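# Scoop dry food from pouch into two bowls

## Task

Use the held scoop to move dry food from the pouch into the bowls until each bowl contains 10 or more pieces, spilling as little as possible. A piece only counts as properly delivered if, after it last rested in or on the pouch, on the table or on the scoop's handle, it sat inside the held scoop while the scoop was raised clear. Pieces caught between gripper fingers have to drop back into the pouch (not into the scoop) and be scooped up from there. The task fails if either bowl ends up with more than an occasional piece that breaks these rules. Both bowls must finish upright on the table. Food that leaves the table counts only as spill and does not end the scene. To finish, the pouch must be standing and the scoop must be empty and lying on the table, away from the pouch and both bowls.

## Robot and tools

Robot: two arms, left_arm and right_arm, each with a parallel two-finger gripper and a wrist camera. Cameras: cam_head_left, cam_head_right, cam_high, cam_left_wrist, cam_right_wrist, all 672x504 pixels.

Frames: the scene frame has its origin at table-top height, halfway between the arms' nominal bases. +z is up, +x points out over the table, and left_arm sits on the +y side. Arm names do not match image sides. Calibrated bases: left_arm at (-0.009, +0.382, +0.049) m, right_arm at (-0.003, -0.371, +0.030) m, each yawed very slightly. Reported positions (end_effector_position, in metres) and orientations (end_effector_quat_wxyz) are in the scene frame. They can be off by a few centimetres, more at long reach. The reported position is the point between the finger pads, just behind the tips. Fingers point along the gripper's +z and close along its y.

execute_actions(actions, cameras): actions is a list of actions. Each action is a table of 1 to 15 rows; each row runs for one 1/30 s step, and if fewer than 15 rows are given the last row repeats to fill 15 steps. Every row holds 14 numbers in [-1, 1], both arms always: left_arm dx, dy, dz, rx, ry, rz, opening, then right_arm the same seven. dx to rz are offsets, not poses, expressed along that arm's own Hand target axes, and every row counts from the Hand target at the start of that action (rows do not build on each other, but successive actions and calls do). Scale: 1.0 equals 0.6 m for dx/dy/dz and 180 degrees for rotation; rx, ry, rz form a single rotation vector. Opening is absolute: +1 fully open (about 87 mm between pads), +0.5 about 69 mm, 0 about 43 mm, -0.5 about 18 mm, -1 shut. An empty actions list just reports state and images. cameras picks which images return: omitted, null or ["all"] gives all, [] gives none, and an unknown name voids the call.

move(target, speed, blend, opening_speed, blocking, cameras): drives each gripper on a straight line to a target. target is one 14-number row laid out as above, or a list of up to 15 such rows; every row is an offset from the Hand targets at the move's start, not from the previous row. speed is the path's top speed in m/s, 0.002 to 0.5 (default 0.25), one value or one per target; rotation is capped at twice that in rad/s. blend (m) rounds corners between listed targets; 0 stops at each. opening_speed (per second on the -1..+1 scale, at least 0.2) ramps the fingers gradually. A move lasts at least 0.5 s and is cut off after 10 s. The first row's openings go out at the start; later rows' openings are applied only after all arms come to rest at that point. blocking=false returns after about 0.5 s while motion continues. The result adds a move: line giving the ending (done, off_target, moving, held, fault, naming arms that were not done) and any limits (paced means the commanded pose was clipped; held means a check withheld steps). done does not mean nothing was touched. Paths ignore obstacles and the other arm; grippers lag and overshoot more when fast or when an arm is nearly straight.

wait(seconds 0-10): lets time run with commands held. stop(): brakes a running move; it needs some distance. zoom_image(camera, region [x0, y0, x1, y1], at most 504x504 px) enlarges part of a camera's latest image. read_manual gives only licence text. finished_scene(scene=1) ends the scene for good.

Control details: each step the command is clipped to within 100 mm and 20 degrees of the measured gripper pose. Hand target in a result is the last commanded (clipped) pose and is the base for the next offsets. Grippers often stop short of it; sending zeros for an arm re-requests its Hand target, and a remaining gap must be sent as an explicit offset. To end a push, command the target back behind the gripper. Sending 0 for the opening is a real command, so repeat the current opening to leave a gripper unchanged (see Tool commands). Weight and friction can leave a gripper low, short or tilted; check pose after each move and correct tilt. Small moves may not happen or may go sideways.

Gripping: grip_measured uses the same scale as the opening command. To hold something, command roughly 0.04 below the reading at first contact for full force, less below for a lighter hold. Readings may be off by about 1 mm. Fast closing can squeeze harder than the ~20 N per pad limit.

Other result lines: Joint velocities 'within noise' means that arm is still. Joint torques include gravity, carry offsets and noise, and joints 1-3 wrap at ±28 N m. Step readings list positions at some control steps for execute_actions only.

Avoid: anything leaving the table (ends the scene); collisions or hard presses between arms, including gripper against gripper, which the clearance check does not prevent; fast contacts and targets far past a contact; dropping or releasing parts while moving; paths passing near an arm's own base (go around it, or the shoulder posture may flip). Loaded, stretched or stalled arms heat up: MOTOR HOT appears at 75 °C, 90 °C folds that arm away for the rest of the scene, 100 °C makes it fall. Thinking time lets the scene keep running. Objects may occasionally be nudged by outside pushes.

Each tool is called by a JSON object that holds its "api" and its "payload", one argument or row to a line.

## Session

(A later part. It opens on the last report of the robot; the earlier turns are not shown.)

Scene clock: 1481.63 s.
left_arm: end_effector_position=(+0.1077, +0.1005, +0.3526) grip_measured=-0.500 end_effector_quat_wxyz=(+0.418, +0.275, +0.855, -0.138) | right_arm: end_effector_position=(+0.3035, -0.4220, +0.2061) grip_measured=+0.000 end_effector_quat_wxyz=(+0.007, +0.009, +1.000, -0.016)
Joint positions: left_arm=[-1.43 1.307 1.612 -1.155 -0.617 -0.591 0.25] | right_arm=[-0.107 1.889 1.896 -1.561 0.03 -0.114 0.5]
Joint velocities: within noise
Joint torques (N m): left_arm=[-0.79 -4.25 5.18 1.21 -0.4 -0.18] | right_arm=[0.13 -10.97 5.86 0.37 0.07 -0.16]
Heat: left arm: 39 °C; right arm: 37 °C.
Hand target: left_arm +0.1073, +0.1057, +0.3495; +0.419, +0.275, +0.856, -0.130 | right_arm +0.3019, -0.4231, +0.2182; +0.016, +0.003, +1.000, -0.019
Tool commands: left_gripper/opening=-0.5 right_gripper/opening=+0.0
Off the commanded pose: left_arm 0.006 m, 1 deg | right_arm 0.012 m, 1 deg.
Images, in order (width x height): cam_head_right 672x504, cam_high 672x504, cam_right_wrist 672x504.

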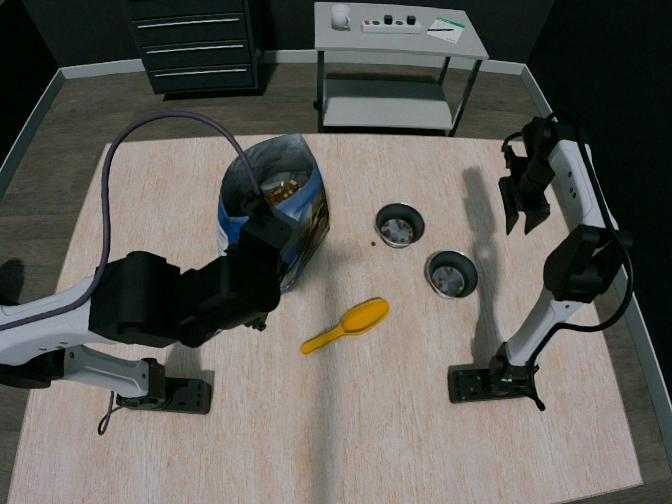

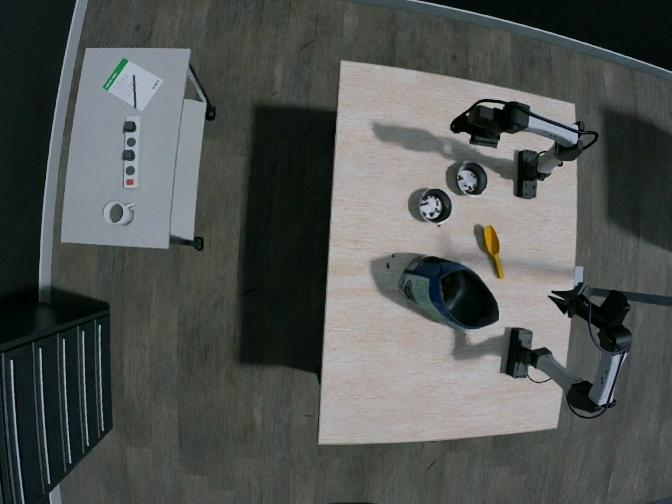

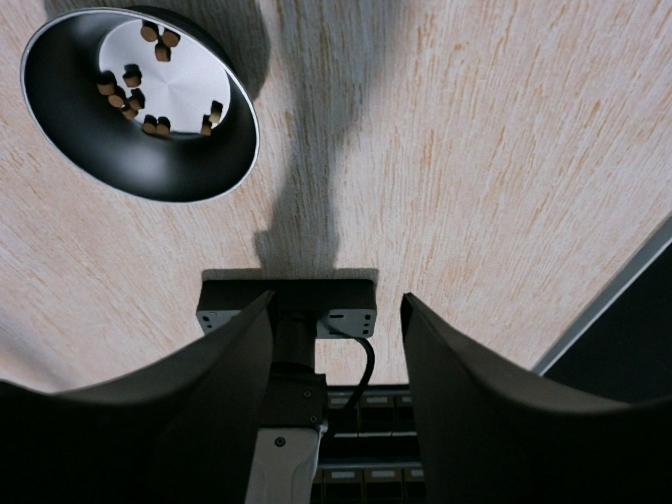

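{"api": "move", "payload": {
  "target": [
    [0,0,0,0,0,0,-0.5,0,0.117,-0.133,0,0,0,-0.4],
    [0,0,0,0,0,0,-0.5,-0.1217,0.505,-0.05,0.1354,0.0493,-0.7677,-0.4]
  ],
  "speed": 0.15,
  "blend": 0.03
}}

Scene clock: 1508.07 s.
left_arm: end_effector_position=(+0.1077, +0.1007, +0.3525) grip_measured=-0.500 end_effector_quat_wxyz=(+0.418, +0.275, +0.855, -0.138) | right_arm: end_effector_position=(+0.3722, -0.1238, +0.2329) grip_measured=-0.400 end_effector_quat_wxyz=(+0.026, +0.922, -0.327, +0.207)
Joint positions: left_arm=[-1.43 1.307 1.612 -1.156 -0.617 -0.591 0.25] | right_arm=[0.849 2.172 2.291 -1.566 0.403 -1.66 0.3]
Joint velocities: within noise
Joint torques (N m): left_arm=[-0.77 -4.23 5.2 1.22 -0.4 -0.19] | right_arm=[0.49 -9.32 7.36 0.53 0.29 -0.16]
Heat: left arm: 35 °C; right arm: 38 °C.
Hand target: left_arm +0.1074, +0.1057, +0.3495; +0.419, +0.275, +0.856, -0.130 | right_arm +0.3762, -0.1196, +0.2389; +0.072, +0.920, -0.338, +0.184
Off the commanded pose: left_arm 0.006 m, 1 deg | right_arm 0.008 m, 6 deg.
joint sent to its limit (right arm) — joint 4 (wrist pitch), lower limit. The joint targets are off in orientation, not in position.
move: off_target (right_arm)

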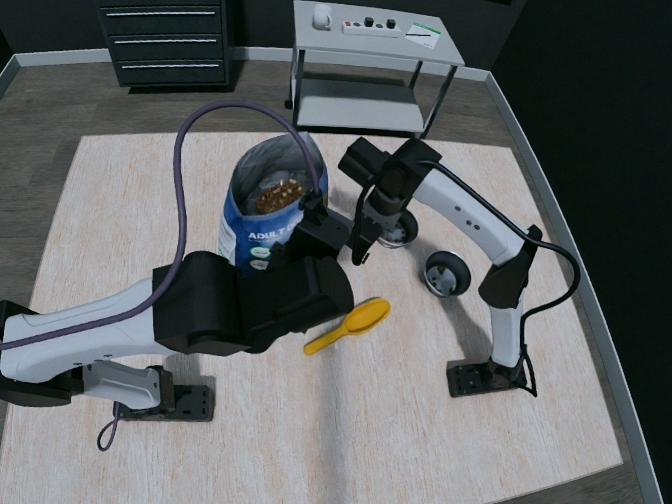

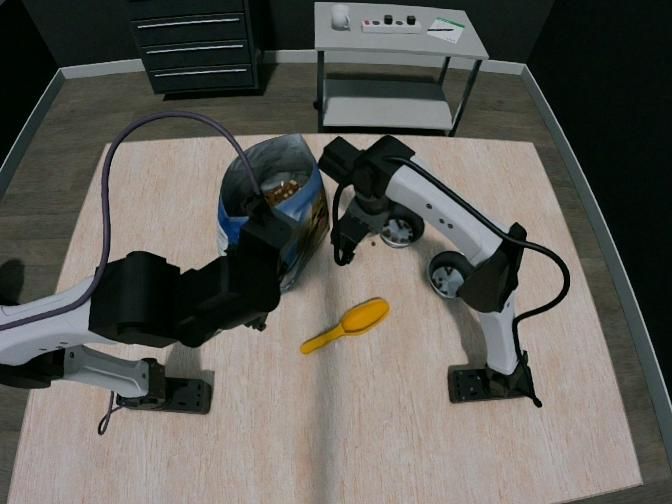

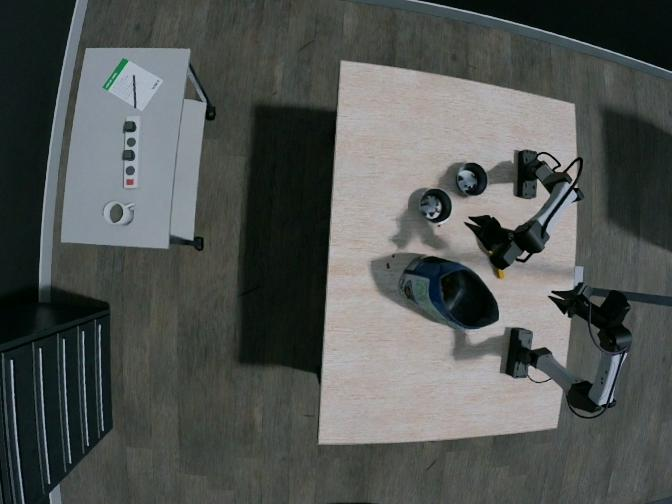

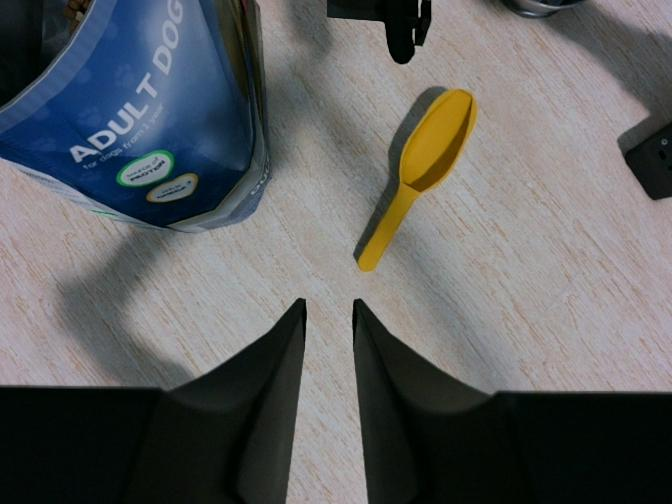

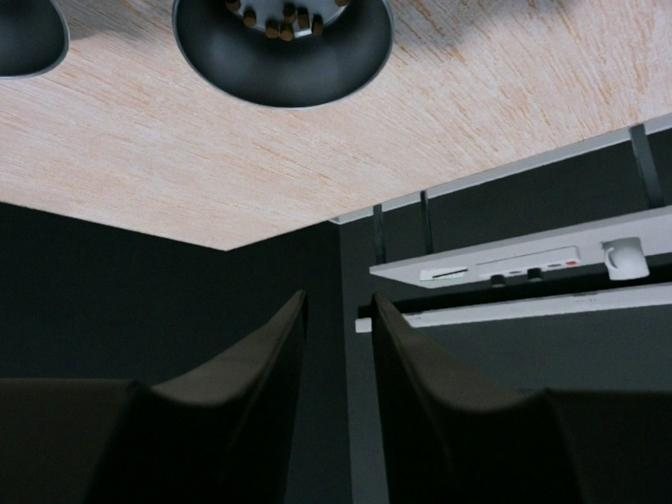

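{"api": "move", "payload": {
  "target": [0,0,0,0,0,0,-0.5,-0.096,-0.019,0.229,0,-0.03,0,-0.4],
  "speed": 0.1,
  "cameras": ["cam_right_wrist","cam_head_right"]
}}

Scene clock: 1523.70 s.
left_arm: end_effector_position=(+0.1077, +0.1007, +0.3525) grip_measured=-0.500 end_effector_quat_wxyz=(+0.418, +0.275, +0.855, -0.138) | right_arm: end_effector_position=(+0.3822, -0.1129, +0.0947) grip_measured=-0.400 end_effector_quat_wxyz=(+0.063, +0.930, -0.332, +0.147)
Joint positions: left_arm=[-1.43 1.307 1.612 -1.156 -0.617 -0.591 0.25] | right_arm=[0.822 2.303 1.992 -1.251 0.32 -1.659 0.3]
Joint velocities: within noise
Joint torques (N m): left_arm=[-0.8 -4.25 5.19 1.22 -0.4 -0.19] | right_arm=[-0.29 -10.66 4.81 0.43 -0.04 0.1]
Heat: left arm: 34 °C; right arm: 39 °C.
Hand target: left_arm +0.1074, +0.1057, +0.3495; +0.419, +0.275, +0.856, -0.130 | right_arm +0.3827, -0.1119, +0.0898; +0.056, +0.928, -0.341, +0.140
Off the commanded pose: left_arm 0.006 m, 1 deg | right_arm 0.005 m, 1 deg.
move: done
Images, in order (width x height): cam_head_right 672x504, cam_right_wrist 672x504.

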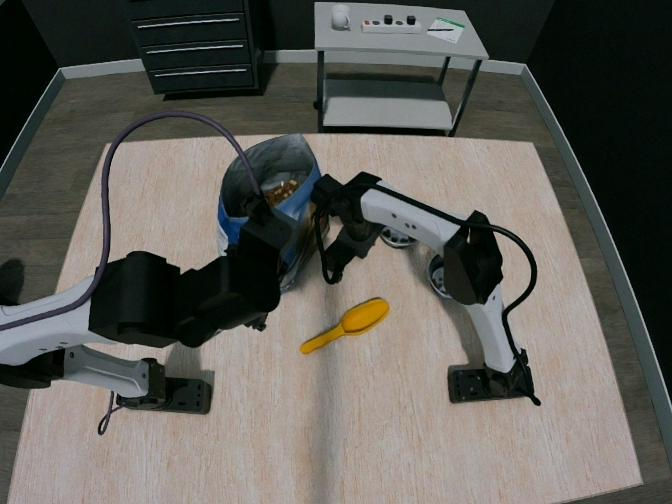

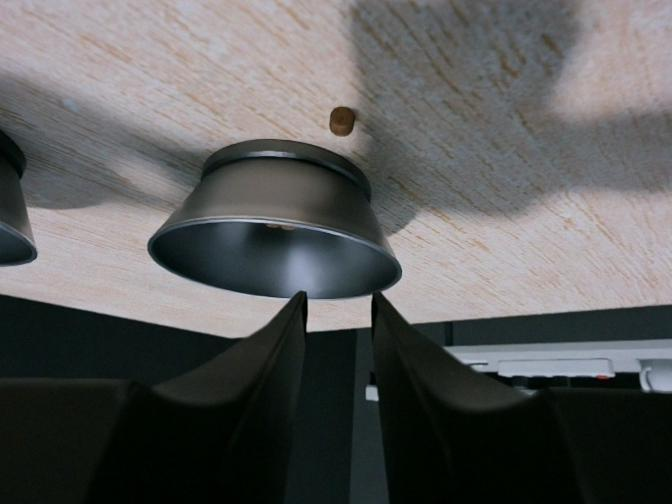

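{"api": "move", "payload": {
  "target": [0,0,0,0,0,0,-0.5,-0.0225,-0.002,0.0713,0,0,0,-0.4],
  "speed": 0.08,
  "cameras": ["cam_right_wrist","cam_head_left"]
}}

Scene clock: 1533.77 s.
left_arm: end_effector_position=(+0.1077, +0.1007, +0.3525) grip_measured=-0.500 end_effector_quat_wxyz=(+0.418, +0.275, +0.855, -0.138) | right_arm: end_effector_position=(+0.3830, -0.1119, +0.0504) grip_measured=-0.400 end_effector_quat_wxyz=(+0.062, +0.929, -0.333, +0.147)
Joint positions: left_arm=[-1.43 1.307 1.612 -1.156 -0.617 -0.591 0.25] | right_arm=[0.822 2.338 1.874 -1.097 0.319 -1.658 0.3]
Joint velocities: within noise
Joint torques (N m): left_arm=[-0.77 -4.23 5.18 1.22 -0.4 -0.19] | right_arm=[-0.32 -10.69 4.66 0.42 -0.04 0.1]
Heat: left arm: 34 °C; right arm: 41 °C.
Hand target: left_arm +0.1074, +0.1057, +0.3495; +0.419, +0.275, +0.856, -0.130 | right_arm +0.3832, -0.1113, +0.0448; +0.056, +0.928, -0.341, +0.140
Off the commanded pose: left_arm 0.006 m, 1 deg | right_arm 0.005 m, 1 deg.
move: done
Images, in order (width x height): cam_head_left 672x504, cam_right_wrist 672x504.

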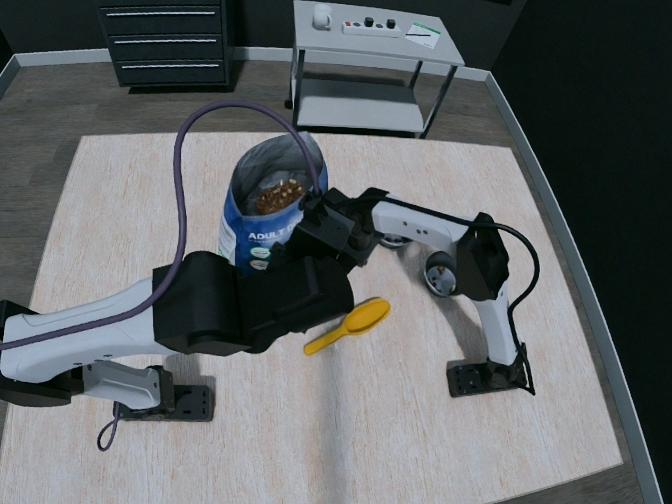

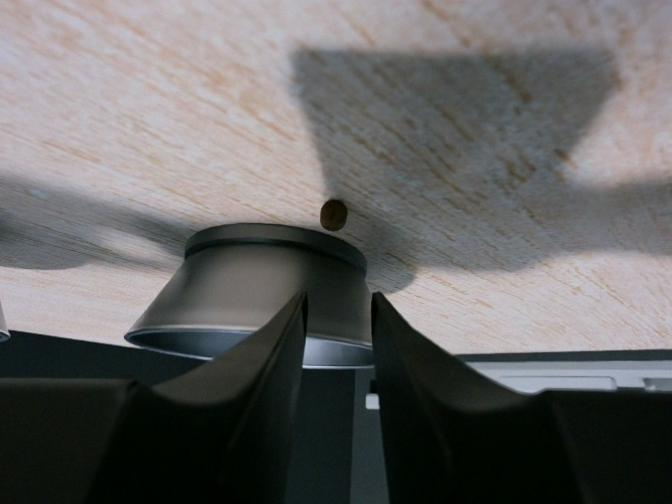

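{"api": "move", "payload": {
  "target": [0,0,0,0,0,0,-0.5,0.0034,-0.001,0.055,0,0,0,-0.4],
  "speed": 0.05,
  "cameras": ["cam_right_wrist"]
}}

{"api": "zoom_image", "payload": {
  "camera": "cam_right_wrist",
  "region": [236, 200, 436, 350]
}}

Scene clock: 1541.23 s.
left_arm: end_effector_position=(+0.1077, +0.1007, +0.3525) grip_measured=-0.500 end_effector_quat_wxyz=(+0.418, +0.275, +0.855, -0.138) | right_arm: end_effector_position=(+0.3921, -0.1200, +0.0208) grip_measured=-0.400 end_effector_quat_wxyz=(+0.059, +0.925, -0.344, +0.148)
Joint positions: left_arm=[-1.43 1.307 1.612 -1.156 -0.617 -0.591 0.25] | right_arm=[0.795 2.375 1.818 -0.994 0.319 -1.662 0.3]
Joint velocities: within noise
Joint torques (N m): left_arm=[-0.79 -4.26 5.16 1.22 -0.39 -0.19] | right_arm=[-0.2 -10.58 4.59 0.47 -0.04 -0.16]
Heat: left arm: 34 °C; right arm: 41 °C.
Hand target: left_arm +0.1074, +0.1057, +0.3495; +0.419, +0.275, +0.856, -0.130 | right_arm +0.3924, -0.1187, +0.0140; +0.056, +0.928, -0.341, +0.140
Off the commanded pose: left_arm 0.006 m, 1 deg | right_arm 0.007 m, 1 deg.
move: done
Images, in order (width x height): cam_right_wrist 672x504.

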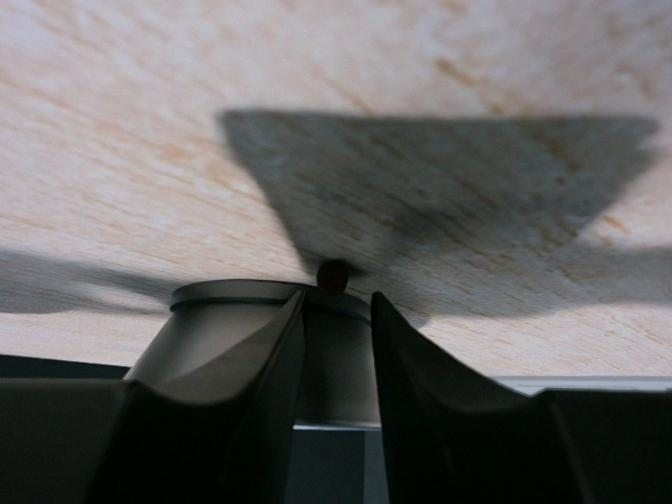

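Scaled by 2.520.

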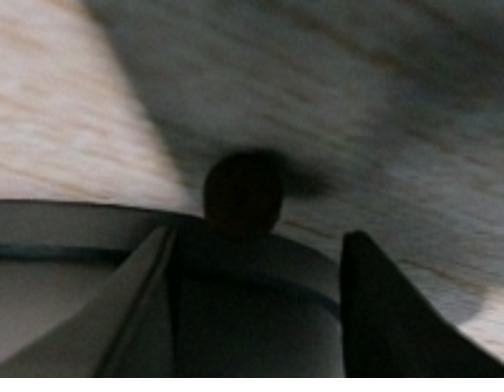

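{"api": "move", "payload": {
  "target": [0,0,0,0,0,0,-0.5,0.004,0.002,0.014,0,0,0,-0.4],
  "speed": 0.03,
  "cameras": ["cam_right_wrist"]
}}

{"api": "zoom_image", "payload": {
  "camera": "cam_right_wrist",
  "region": [236, 200, 436, 350]
}}

Scene clock: 1549.77 s.
left_arm: end_effector_position=(+0.1077, +0.1007, +0.3525) grip_measured=-0.500 end_effector_quat_wxyz=(+0.418, +0.275, +0.855, -0.138) | right_arm: end_effector_position=(+0.3955, -0.1230, +0.0146) grip_measured=-0.400 end_effector_quat_wxyz=(+0.057, +0.925, -0.344, +0.149)
Joint positions: left_arm=[-1.43 1.307 1.612 -1.156 -0.617 -0.591 0.25] | right_arm=[0.785 2.38 1.801 -0.964 0.319 -1.673 0.3]
Joint velocities: within noise
Joint torques (N m): left_arm=[-0.79 -4.23 5.2 1.22 -0.4 -0.19] | right_arm=[-0.27 -10.47 4.37 0.47 -0.03 -0.14]
Heat: left arm: 33 °C; right arm: 42 °C.
Hand target: left_arm +0.1074, +0.1057, +0.3496; +0.419, +0.275, +0.856, -0.130 | right_arm +0.3953, -0.1227, +0.0068; +0.056, +0.928, -0.341, +0.140
Off the commanded pose: left_arm 0.006 m, 1 deg | right_arm 0.008 m, 1 deg.
move: done
Images, in order (width x height): cam_right_wrist 672x504.

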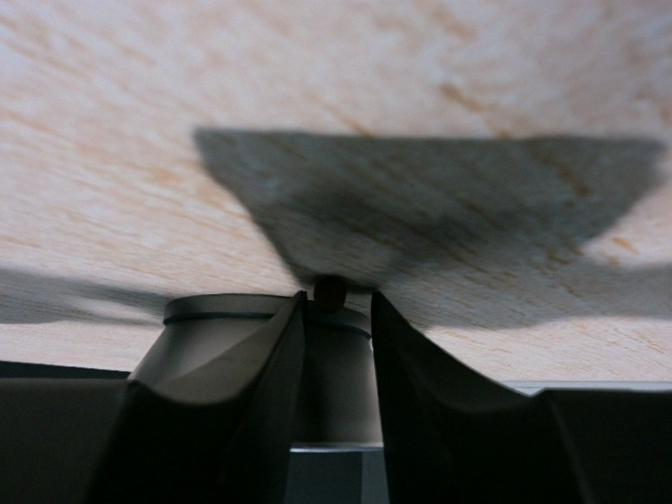

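Scaled by 2.520.

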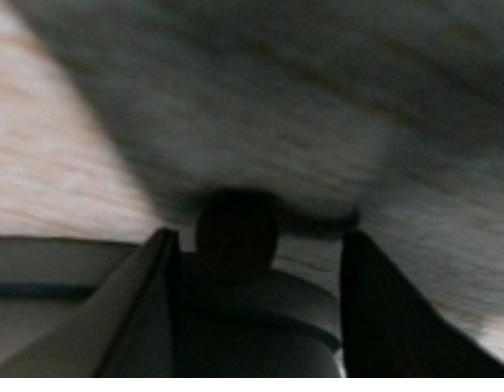

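{"api": "move", "payload": {
  "target": [
    [0,0,0,0,0,0,-0.5,0.005,0.003,0.006,0,0,0,-0.4],
    [0,0,0,0,0,0,-0.5,0.005,0.003,0.006,0,0,0,-0.85]
  ],
  "speed": 0.03,
  "cameras": ["cam_right_wrist"]
}}

{"api": "zoom_image", "payload": {
  "camera": "cam_right_wrist",
  "region": [236, 200, 436, 350]
}}

Scene clock: 1559.13 s.
left_arm: end_effector_position=(+0.1077, +0.1007, +0.3525) grip_measured=-0.500 end_effector_quat_wxyz=(+0.418, +0.275, +0.855, -0.138) | right_arm: end_effector_position=(+0.3998, -0.1247, +0.0130) grip_measured=-0.849 end_effector_quat_wxyz=(+0.053, +0.925, -0.345, +0.151)
Joint positions: left_arm=[-1.43 1.307 1.612 -1.156 -0.617 -0.591 0.25] | right_arm=[0.776 2.38 1.793 -0.942 0.319 -1.683 0.075]
Joint velocities: within noise
Joint torques (N m): left_arm=[-0.77 -4.22 5.19 1.22 -0.39 -0.19] | right_arm=[-0.32 -10.67 3.77 0.43 -0.06 -0.16]
Heat: left arm: 33 °C; right arm: 42 °C.
Hand target: left_arm +0.1074, +0.1057, +0.3496; +0.419, +0.275, +0.856, -0.130 | right_arm +0.3972, -0.1267, +0.0043; +0.056, +0.928, -0.341, +0.141
Off the commanded pose: left_arm 0.006 m, 1 deg | right_arm 0.009 m, 1 deg.
move: done
Images, in order (width x height): cam_right_wrist 672x504.

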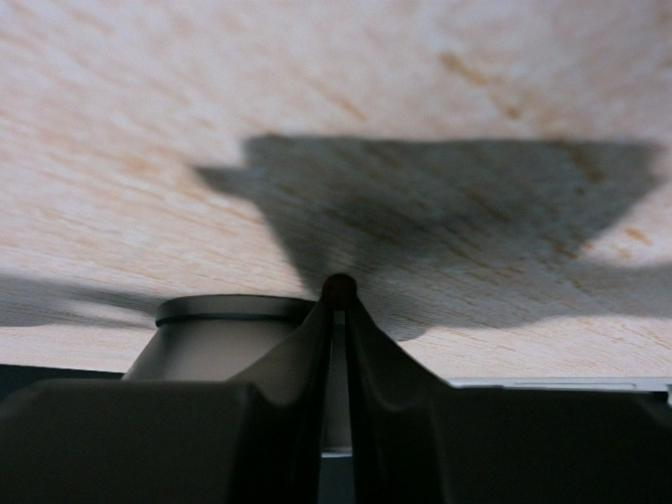

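Scaled by 2.520.

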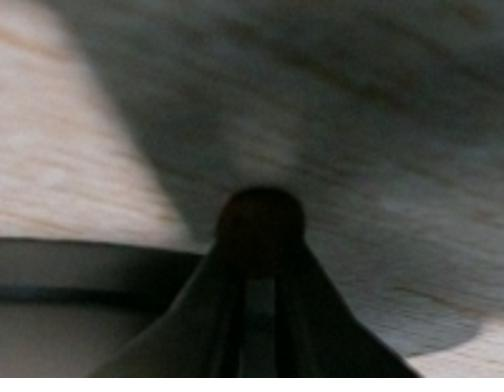

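{"api": "move", "payload": {
  "target": [
    [0,0,0,0,0,0,-0.5,0,0,0,0,0,0,-0.4],
    [0,0,0,0,0,0,-0.5,-0.018,0,-0.02,0,0,0,-0.4]
  ],
  "speed": 0.03,
  "cameras": ["cam_right_wrist"]
}}

{"api": "zoom_image", "payload": {
  "camera": "cam_right_wrist",
  "region": [236, 200, 436, 350]
}}

Scene clock: 1570.70 s.
left_arm: end_effector_position=(+0.1077, +0.1007, +0.3524) grip_measured=-0.500 end_effector_quat_wxyz=(+0.417, +0.275, +0.855, -0.138) | right_arm: end_effector_position=(+0.3942, -0.1209, +0.0129) grip_measured=-0.400 end_effector_quat_wxyz=(+0.056, +0.926, -0.341, +0.151)
Joint positions: left_arm=[-1.43 1.307 1.612 -1.156 -0.617 -0.591 0.25] | right_arm=[0.792 2.38 1.792 -0.951 0.323 -1.674 0.3]
Joint velocities: within noise
Joint torques (N m): left_arm=[-0.79 -4.22 5.19 1.22 -0.4 -0.19] | right_arm=[0.99 -11.89 4.63 0.2 -0.07 0.09]
Heat: left arm: 33 °C; right arm: 42 °C.
Hand target: left_arm +0.1073, +0.1057, +0.3495; +0.419, +0.275, +0.856, -0.130 | right_arm +0.3866, -0.1176, +0.0125; +0.056, +0.928, -0.341, +0.140
Off the commanded pose: left_arm 0.006 m, 1 deg | right_arm 0.008 m, 1 deg.
move: done
Images, in order (width x height): cam_right_wrist 672x504.

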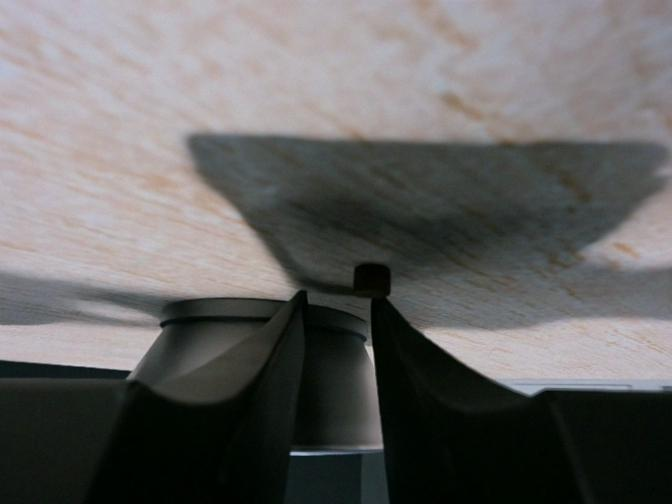

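Scaled by 2.520.

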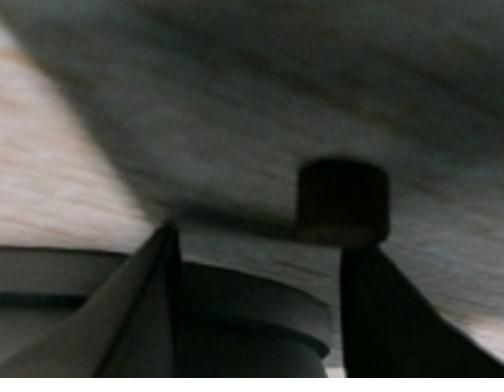

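{"api": "move", "payload": {
  "target": [
    [0,0,0,0,0,0,-0.5,0.0118,0.0007,-0.0356,0,0,0,-0.4],
    [0,0,0,0,0,0,-0.5,0.0112,-0.0238,-0.0363,0,0,0,-0.4]
  ],
  "speed": 0.05,
  "cameras": ["cam_right_wrist"]
}}

{"api": "zoom_image", "payload": {
  "camera": "cam_right_wrist",
  "region": [236, 200, 436, 350]
}}

Scene clock: 1582.13 s.
left_arm: end_effector_position=(+0.1077, +0.1007, +0.3524) grip_measured=-0.500 end_effector_quat_wxyz=(+0.417, +0.275, +0.855, -0.138) | right_arm: end_effector_position=(+0.3951, -0.1144, +0.0348) grip_measured=-0.400 end_effector_quat_wxyz=(+0.066, +0.928, -0.337, +0.145)
Joint positions: left_arm=[-1.43 1.307 1.612 -1.156 -0.617 -0.591 0.25] | right_arm=[0.799 2.393 1.909 -1.08 0.32 -1.672 0.3]
Joint velocities: within noise
Joint torques (N m): left_arm=[-0.79 -4.22 5.18 1.22 -0.4 -0.19] | right_arm=[0.58 -10.55 7.36 0.23 -0.06 0.11]
Heat: left arm: 33 °C; right arm: 44 °C.
Hand target: left_arm +0.1073, +0.1057, +0.3495; +0.419, +0.275, +0.856, -0.130 | right_arm +0.3958, -0.1066, +0.0352; +0.056, +0.928, -0.341, +0.140
Off the commanded pose: left_arm 0.006 m, 1 deg | right_arm 0.008 m, 1 deg.
move: done
Images, in order (width x height): cam_right_wrist 672x504.

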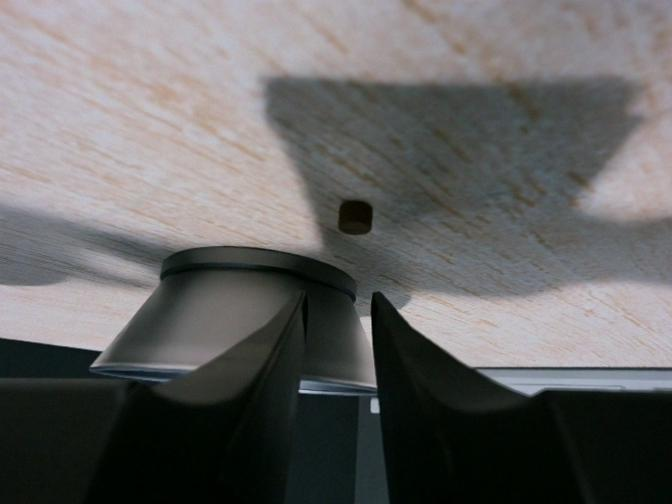

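Scaled by 2.520.

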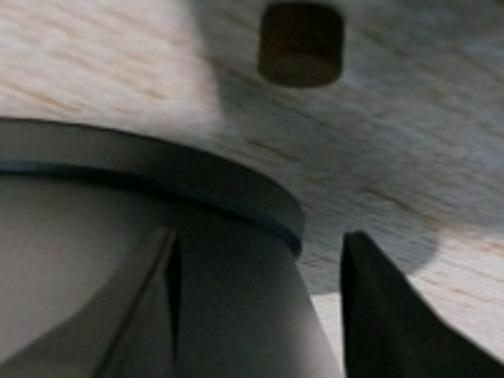

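{"api": "move", "payload": {
  "target": [
    [0,0,0,0,0,0,-0.5,-0.0303,-0.005,-0.0102,0,0,0,-0.3],
    [0,0,0,0,0,0,-0.5,-0.0424,-0.005,0.026,0,0,0,-0.3]
  ],
  "speed": 0.05,
  "cameras": ["cam_right_wrist"]
}}

{"api": "zoom_image", "payload": {
  "camera": "cam_right_wrist",
  "region": [236, 200, 436, 350]
}}

Scene clock: 1593.50 s.
left_arm: end_effector_position=(+0.1077, +0.1007, +0.3524) grip_measured=-0.500 end_effector_quat_wxyz=(+0.417, +0.275, +0.855, -0.138) | right_arm: end_effector_position=(+0.3877, -0.0943, +0.0267) grip_measured=-0.300 end_effector_quat_wxyz=(+0.054, +0.927, -0.339, +0.150)
Joint positions: left_arm=[-1.43 1.307 1.612 -1.156 -0.617 -0.591 0.25] | right_arm=[0.841 2.421 1.926 -1.057 0.319 -1.627 0.35]
Joint velocities: within noise
Joint torques (N m): left_arm=[-0.79 -4.23 5.18 1.22 -0.4 -0.19] | right_arm=[0.62 -9.91 4.1 0.5 -0.03 0.1]
Heat: left arm: 33 °C; right arm: 43 °C.
Hand target: left_arm +0.1073, +0.1057, +0.3495; +0.419, +0.275, +0.856, -0.130 | right_arm +0.3828, -0.0918, +0.0127; +0.056, +0.928, -0.341, +0.140
Off the commanded pose: left_arm 0.006 m, 1 deg | right_arm 0.015 m, 1 deg.
move: off_target (right_arm)
Images, in order (width x height): cam_right_wrist 672x504.

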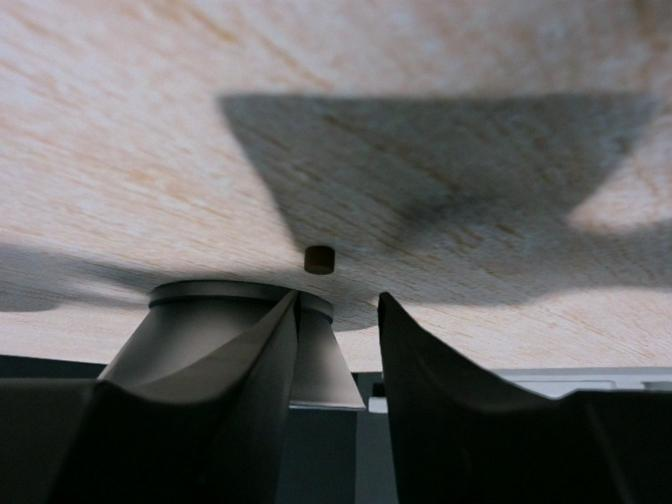

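Scaled by 2.520.

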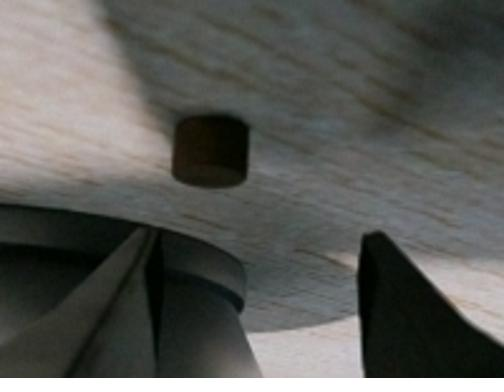

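{"api": "wait", "payload": {
  "seconds": 0.1
}}

{"api": "zoom_image", "payload": {
  "camera": "cam_high",
  "region": [380, 150, 580, 350]
}}

{"api": "zoom_image", "payload": {
  "camera": "cam_head_right",
  "region": [200, 130, 440, 330]
}}

Scene clock: 1598.53 s.
left_arm: end_effector_position=(+0.1077, +0.1007, +0.3524) grip_measured=-0.500 end_effector_quat_wxyz=(+0.417, +0.275, +0.855, -0.138) | right_arm: end_effector_position=(+0.3877, -0.0943, +0.0267) grip_measured=-0.300 end_effector_quat_wxyz=(+0.054, +0.927, -0.339, +0.150)
Joint positions: left_arm=[-1.43 1.307 1.612 -1.156 -0.617 -0.591 0.25] | right_arm=[0.841 2.421 1.926 -1.056 0.319 -1.627 0.35]
Joint velocities: within noise
Joint torques (N m): left_arm=[-0.79 -4.23 5.2 1.22 -0.39 -0.19] | right_arm=[0.62 -9.89 4.07 0.51 -0.03 0.11]
Heat: left arm: 33 °C; right arm: 43 °C.
Hand target: left_arm +0.1073, +0.1057, +0.3495; +0.419, +0.275, +0.856, -0.130 | right_arm +0.3828, -0.0917, +0.0127; +0.056, +0.928, -0.341, +0.140
Tool commands: left_gripper/opening=-0.5 right_gripper/opening=-0.3
Off the commanded pose: left_arm 0.006 m, 1 deg | right_arm 0.015 m, 1 deg.
wait: 0.10 s; at rest from the start

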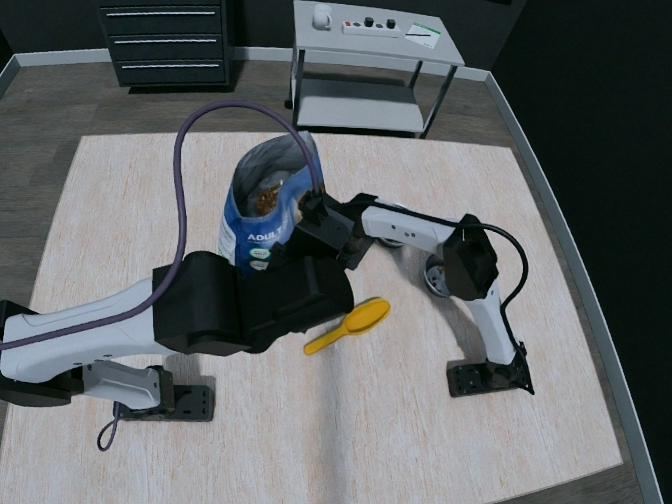

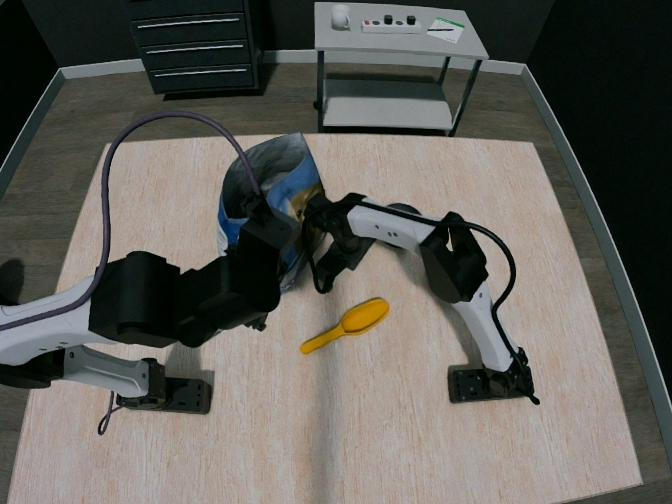

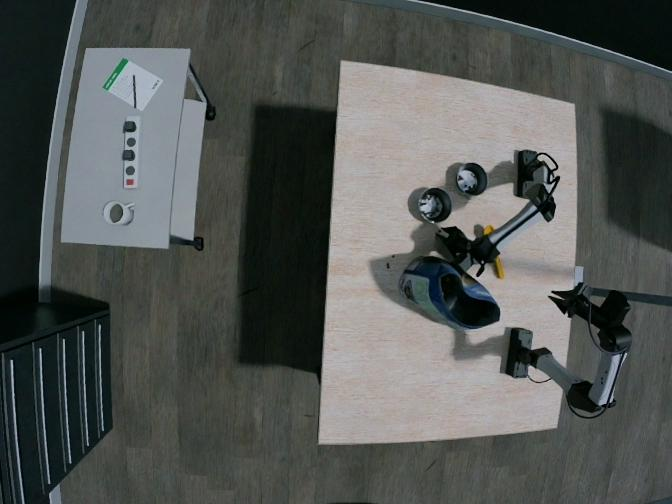

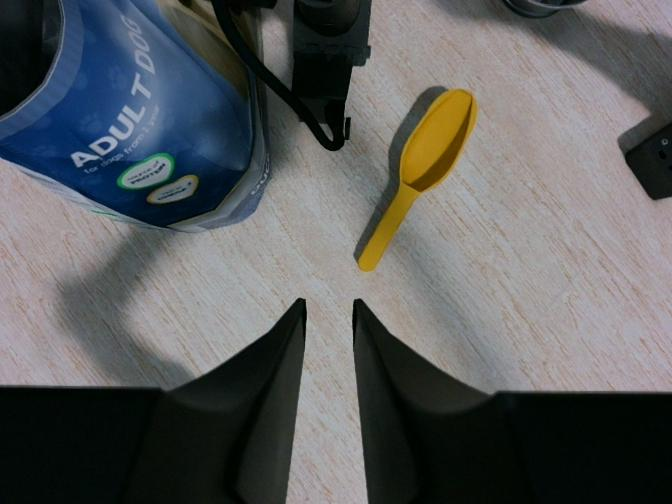

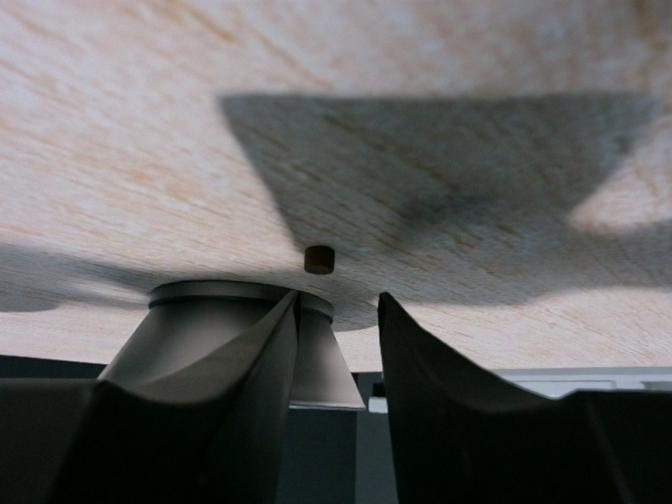

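Scaled by 2.520.

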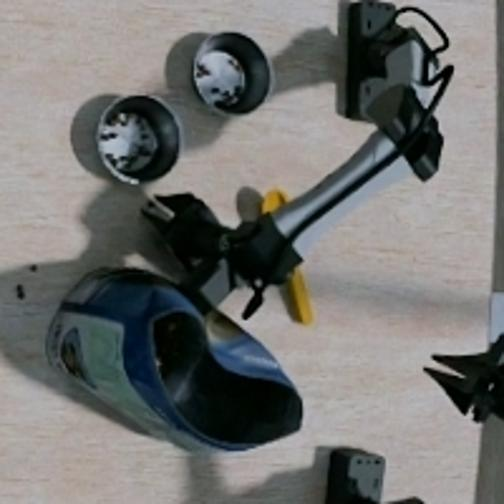

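Scaled by 2.100.

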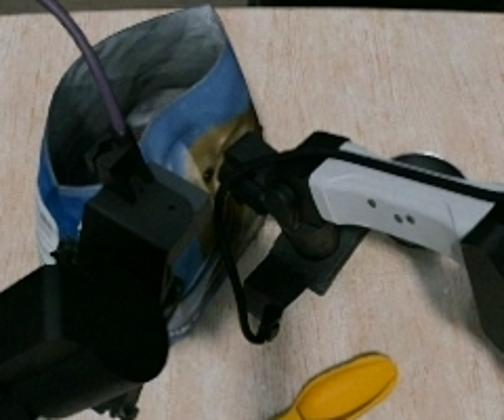

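{"api": "move", "payload": {
  "target": [0,0,0,0,0,0,-0.5,0.0515,0.002,-0.062,0,0,0,-0.3],
  "speed": 0.05,
  "cameras": ["cam_right_wrist","cam_high","cam_head_left"]
}}

Scene clock: 1604.27 s.
left_arm: end_effector_position=(+0.1077, +0.1007, +0.3524) grip_measured=-0.500 end_effector_quat_wxyz=(+0.417, +0.275, +0.855, -0.138) | right_arm: end_effector_position=(+0.3886, -0.1122, +0.0388) grip_measured=-0.300 end_effector_quat_wxyz=(+0.083, +0.927, -0.340, +0.137)
Joint positions: left_arm=[-1.43 1.307 1.612 -1.156 -0.617 -0.591 0.25] | right_arm=[0.813 2.421 1.976 -1.164 0.319 -1.645 0.35]
Joint velocities: within noise
Joint torques (N m): left_arm=[-0.79 -4.25 5.19 1.22 -0.4 -0.18] | right_arm=[-0.34 -14.12 7.58 0.18 -0.03 -0.17]
Heat: left arm: 33 °C; right arm: 43 °C.
Hand target: left_arm +0.1073, +0.1057, +0.3495; +0.419, +0.275, +0.856, -0.130 | right_arm +0.3963, -0.1043, +0.0574; +0.056, +0.928, -0.341, +0.140
Off the commanded pose: left_arm 0.006 m, 1 deg | right_arm 0.022 m, 3 deg.
move: off_target (right_arm)
Images, in order (width x height): cam_head_left 672x504, cam_high 672x504, cam_right_wrist 672x504.

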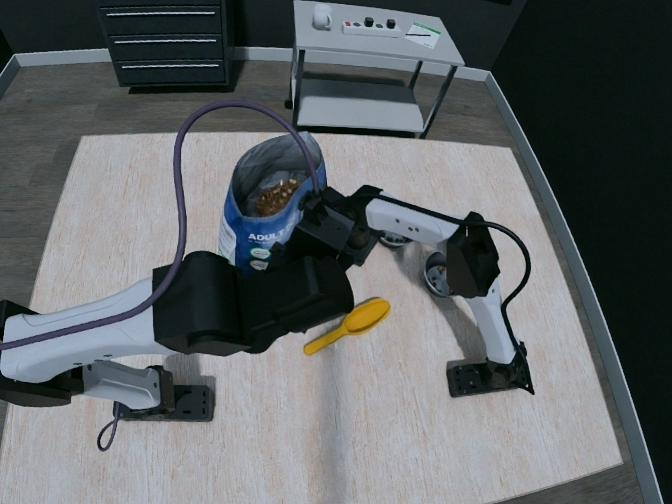

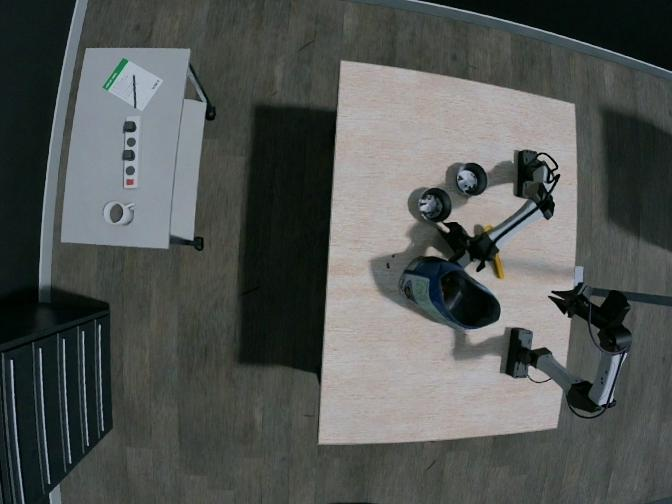

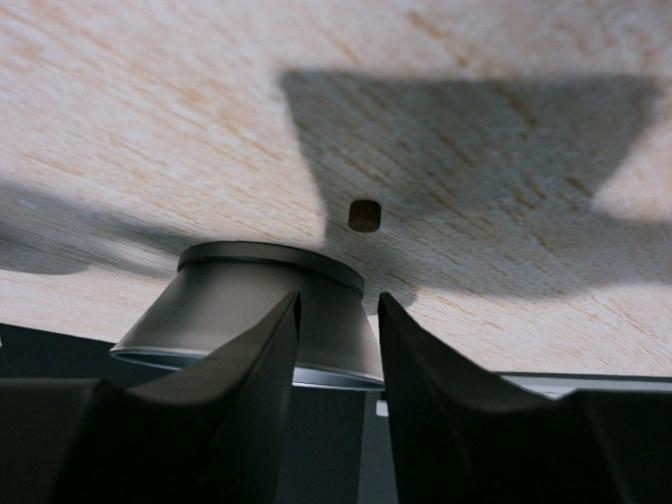

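{"api": "move", "payload": {
  "target": [0,0,0,0,0,0,-0.5,0.066,0.0097,-0.066,0,0,0,-0.3],
  "speed": 0.05,
  "cameras": ["cam_right_wrist","cam_high","cam_head_left","cam_left_wrist"]
}}

Scene clock: 1613.67 s.
left_arm: end_effector_position=(+0.1077, +0.1007, +0.3524) grip_measured=-0.500 end_effector_quat_wxyz=(+0.417, +0.275, +0.855, -0.138) | right_arm: end_effector_position=(+0.4052, -0.1309, +0.0766) grip_measured=-0.300 end_effector_quat_wxyz=(+0.089, +0.928, -0.340, +0.126)
Joint positions: left_arm=[-1.43 1.307 1.612 -1.156 -0.617 -0.591 0.25] | right_arm=[0.754 2.407 2.107 -1.31 0.308 -1.704 0.35]
Joint velocities: within noise
Joint torques (N m): left_arm=[-0.77 -4.26 5.16 1.22 -0.4 -0.18] | right_arm=[-0.16 -16.17 7.54 0.16 0.04 -0.18]
Heat: left arm: 32 °C; right arm: 46 °C.
Hand target: left_arm +0.1073, +0.1057, +0.3495; +0.419, +0.275, +0.856, -0.130 | right_arm +0.4125, -0.1252, +0.1070; +0.056, +0.928, -0.341, +0.140
Off the commanded pose: left_arm 0.006 m, 1 deg | right_arm 0.032 m, 4 deg.
move: off_target (right_arm)
Images, in order (width x height): cam_head_left 672x504, cam_high 672x504, cam_left_wrist 672x504, cam_right_wrist 672x504.

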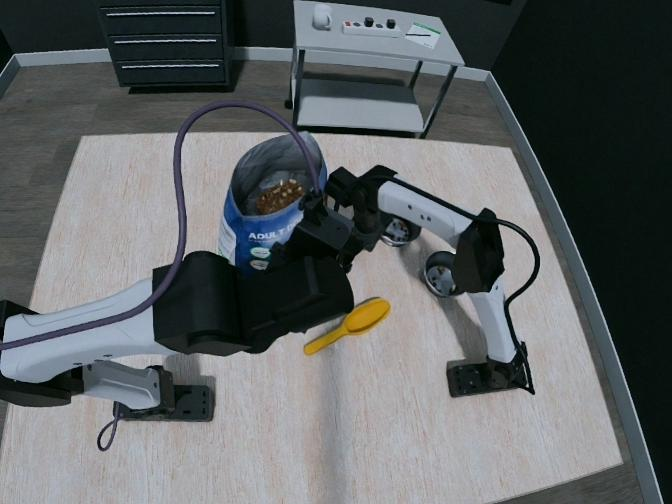

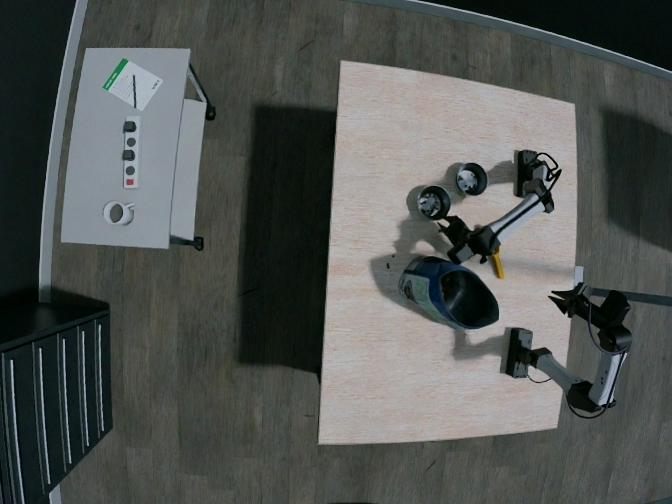

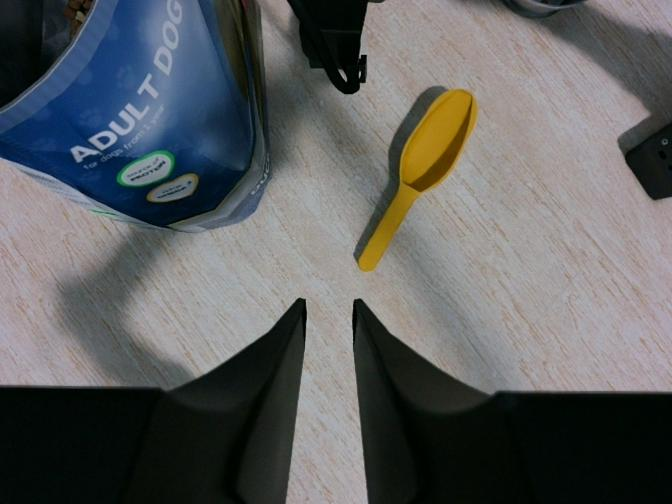

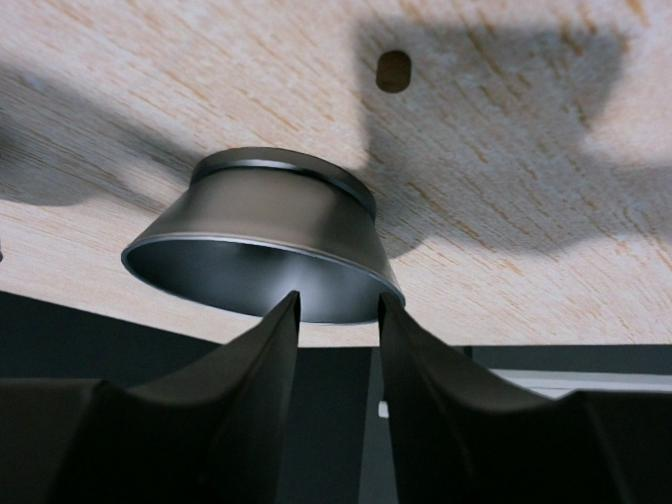

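{"api": "move", "payload": {
  "target": [
    [0,0,0,0,0,0,-0.5,-0.1,-0.0083,0.068,0,0,0,-0.3],
    [0,0,0,0,0,0,-0.5,-0.12,-0.0085,0.130,0,0,0,-0.3]
  ],
  "speed": 0.05,
  "cameras": ["cam_right_wrist"]
}}

{"api": "zoom_image", "payload": {
  "camera": "cam_right_wrist",
  "region": [236, 200, 436, 350]
}}

Scene clock: 1630.50 s.
left_arm: end_effector_position=(+0.1077, +0.1007, +0.3524) grip_measured=-0.500 end_effector_quat_wxyz=(+0.417, +0.275, +0.855, -0.138) | right_arm: end_effector_position=(+0.3851, -0.0930, +0.0243) grip_measured=-0.300 end_effector_quat_wxyz=(+0.049, +0.928, -0.340, +0.146)
Joint positions: left_arm=[-1.43 1.307 1.612 -1.156 -0.617 -0.591 0.25] | right_arm=[0.843 2.414 1.908 -1.041 0.308 -1.625 0.35]
Joint velocities: within noise
Joint torques (N m): left_arm=[-0.77 -4.22 5.19 1.22 -0.4 -0.19] | right_arm=[0.62 -9.72 4.14 0.46 0.07 0.11]
Heat: left arm: 32 °C; right arm: 50 °C.
Hand target: left_arm +0.1073, +0.1057, +0.3495; +0.419, +0.275, +0.856, -0.130 | right_arm +0.3808, -0.0925, +0.0111; +0.056, +0.928, -0.341, +0.140
Off the commanded pose: left_arm 0.006 m, 1 deg | right_arm 0.014 m, 1 deg.
move: off_target (right_arm)
Images, in order (width x height): cam_right_wrist 672x504.

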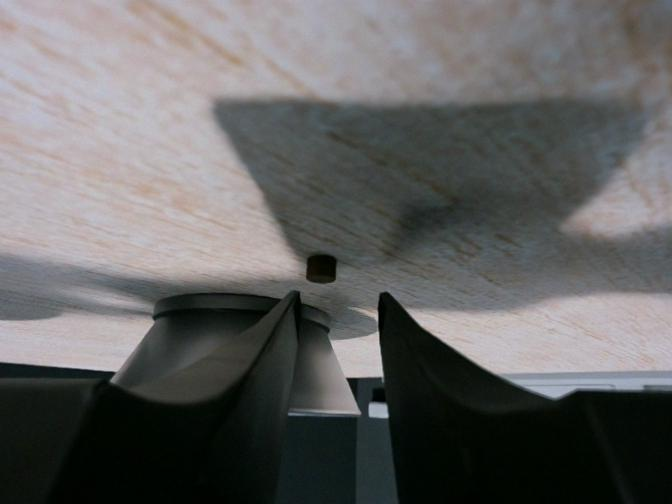

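Scaled by 2.520.

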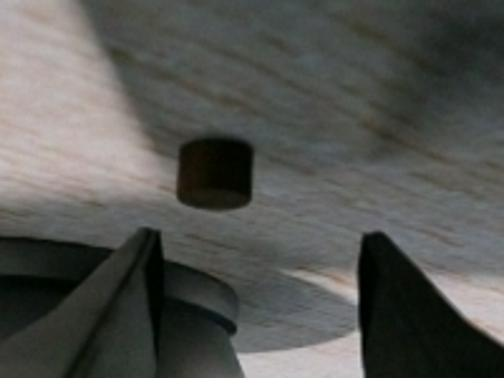

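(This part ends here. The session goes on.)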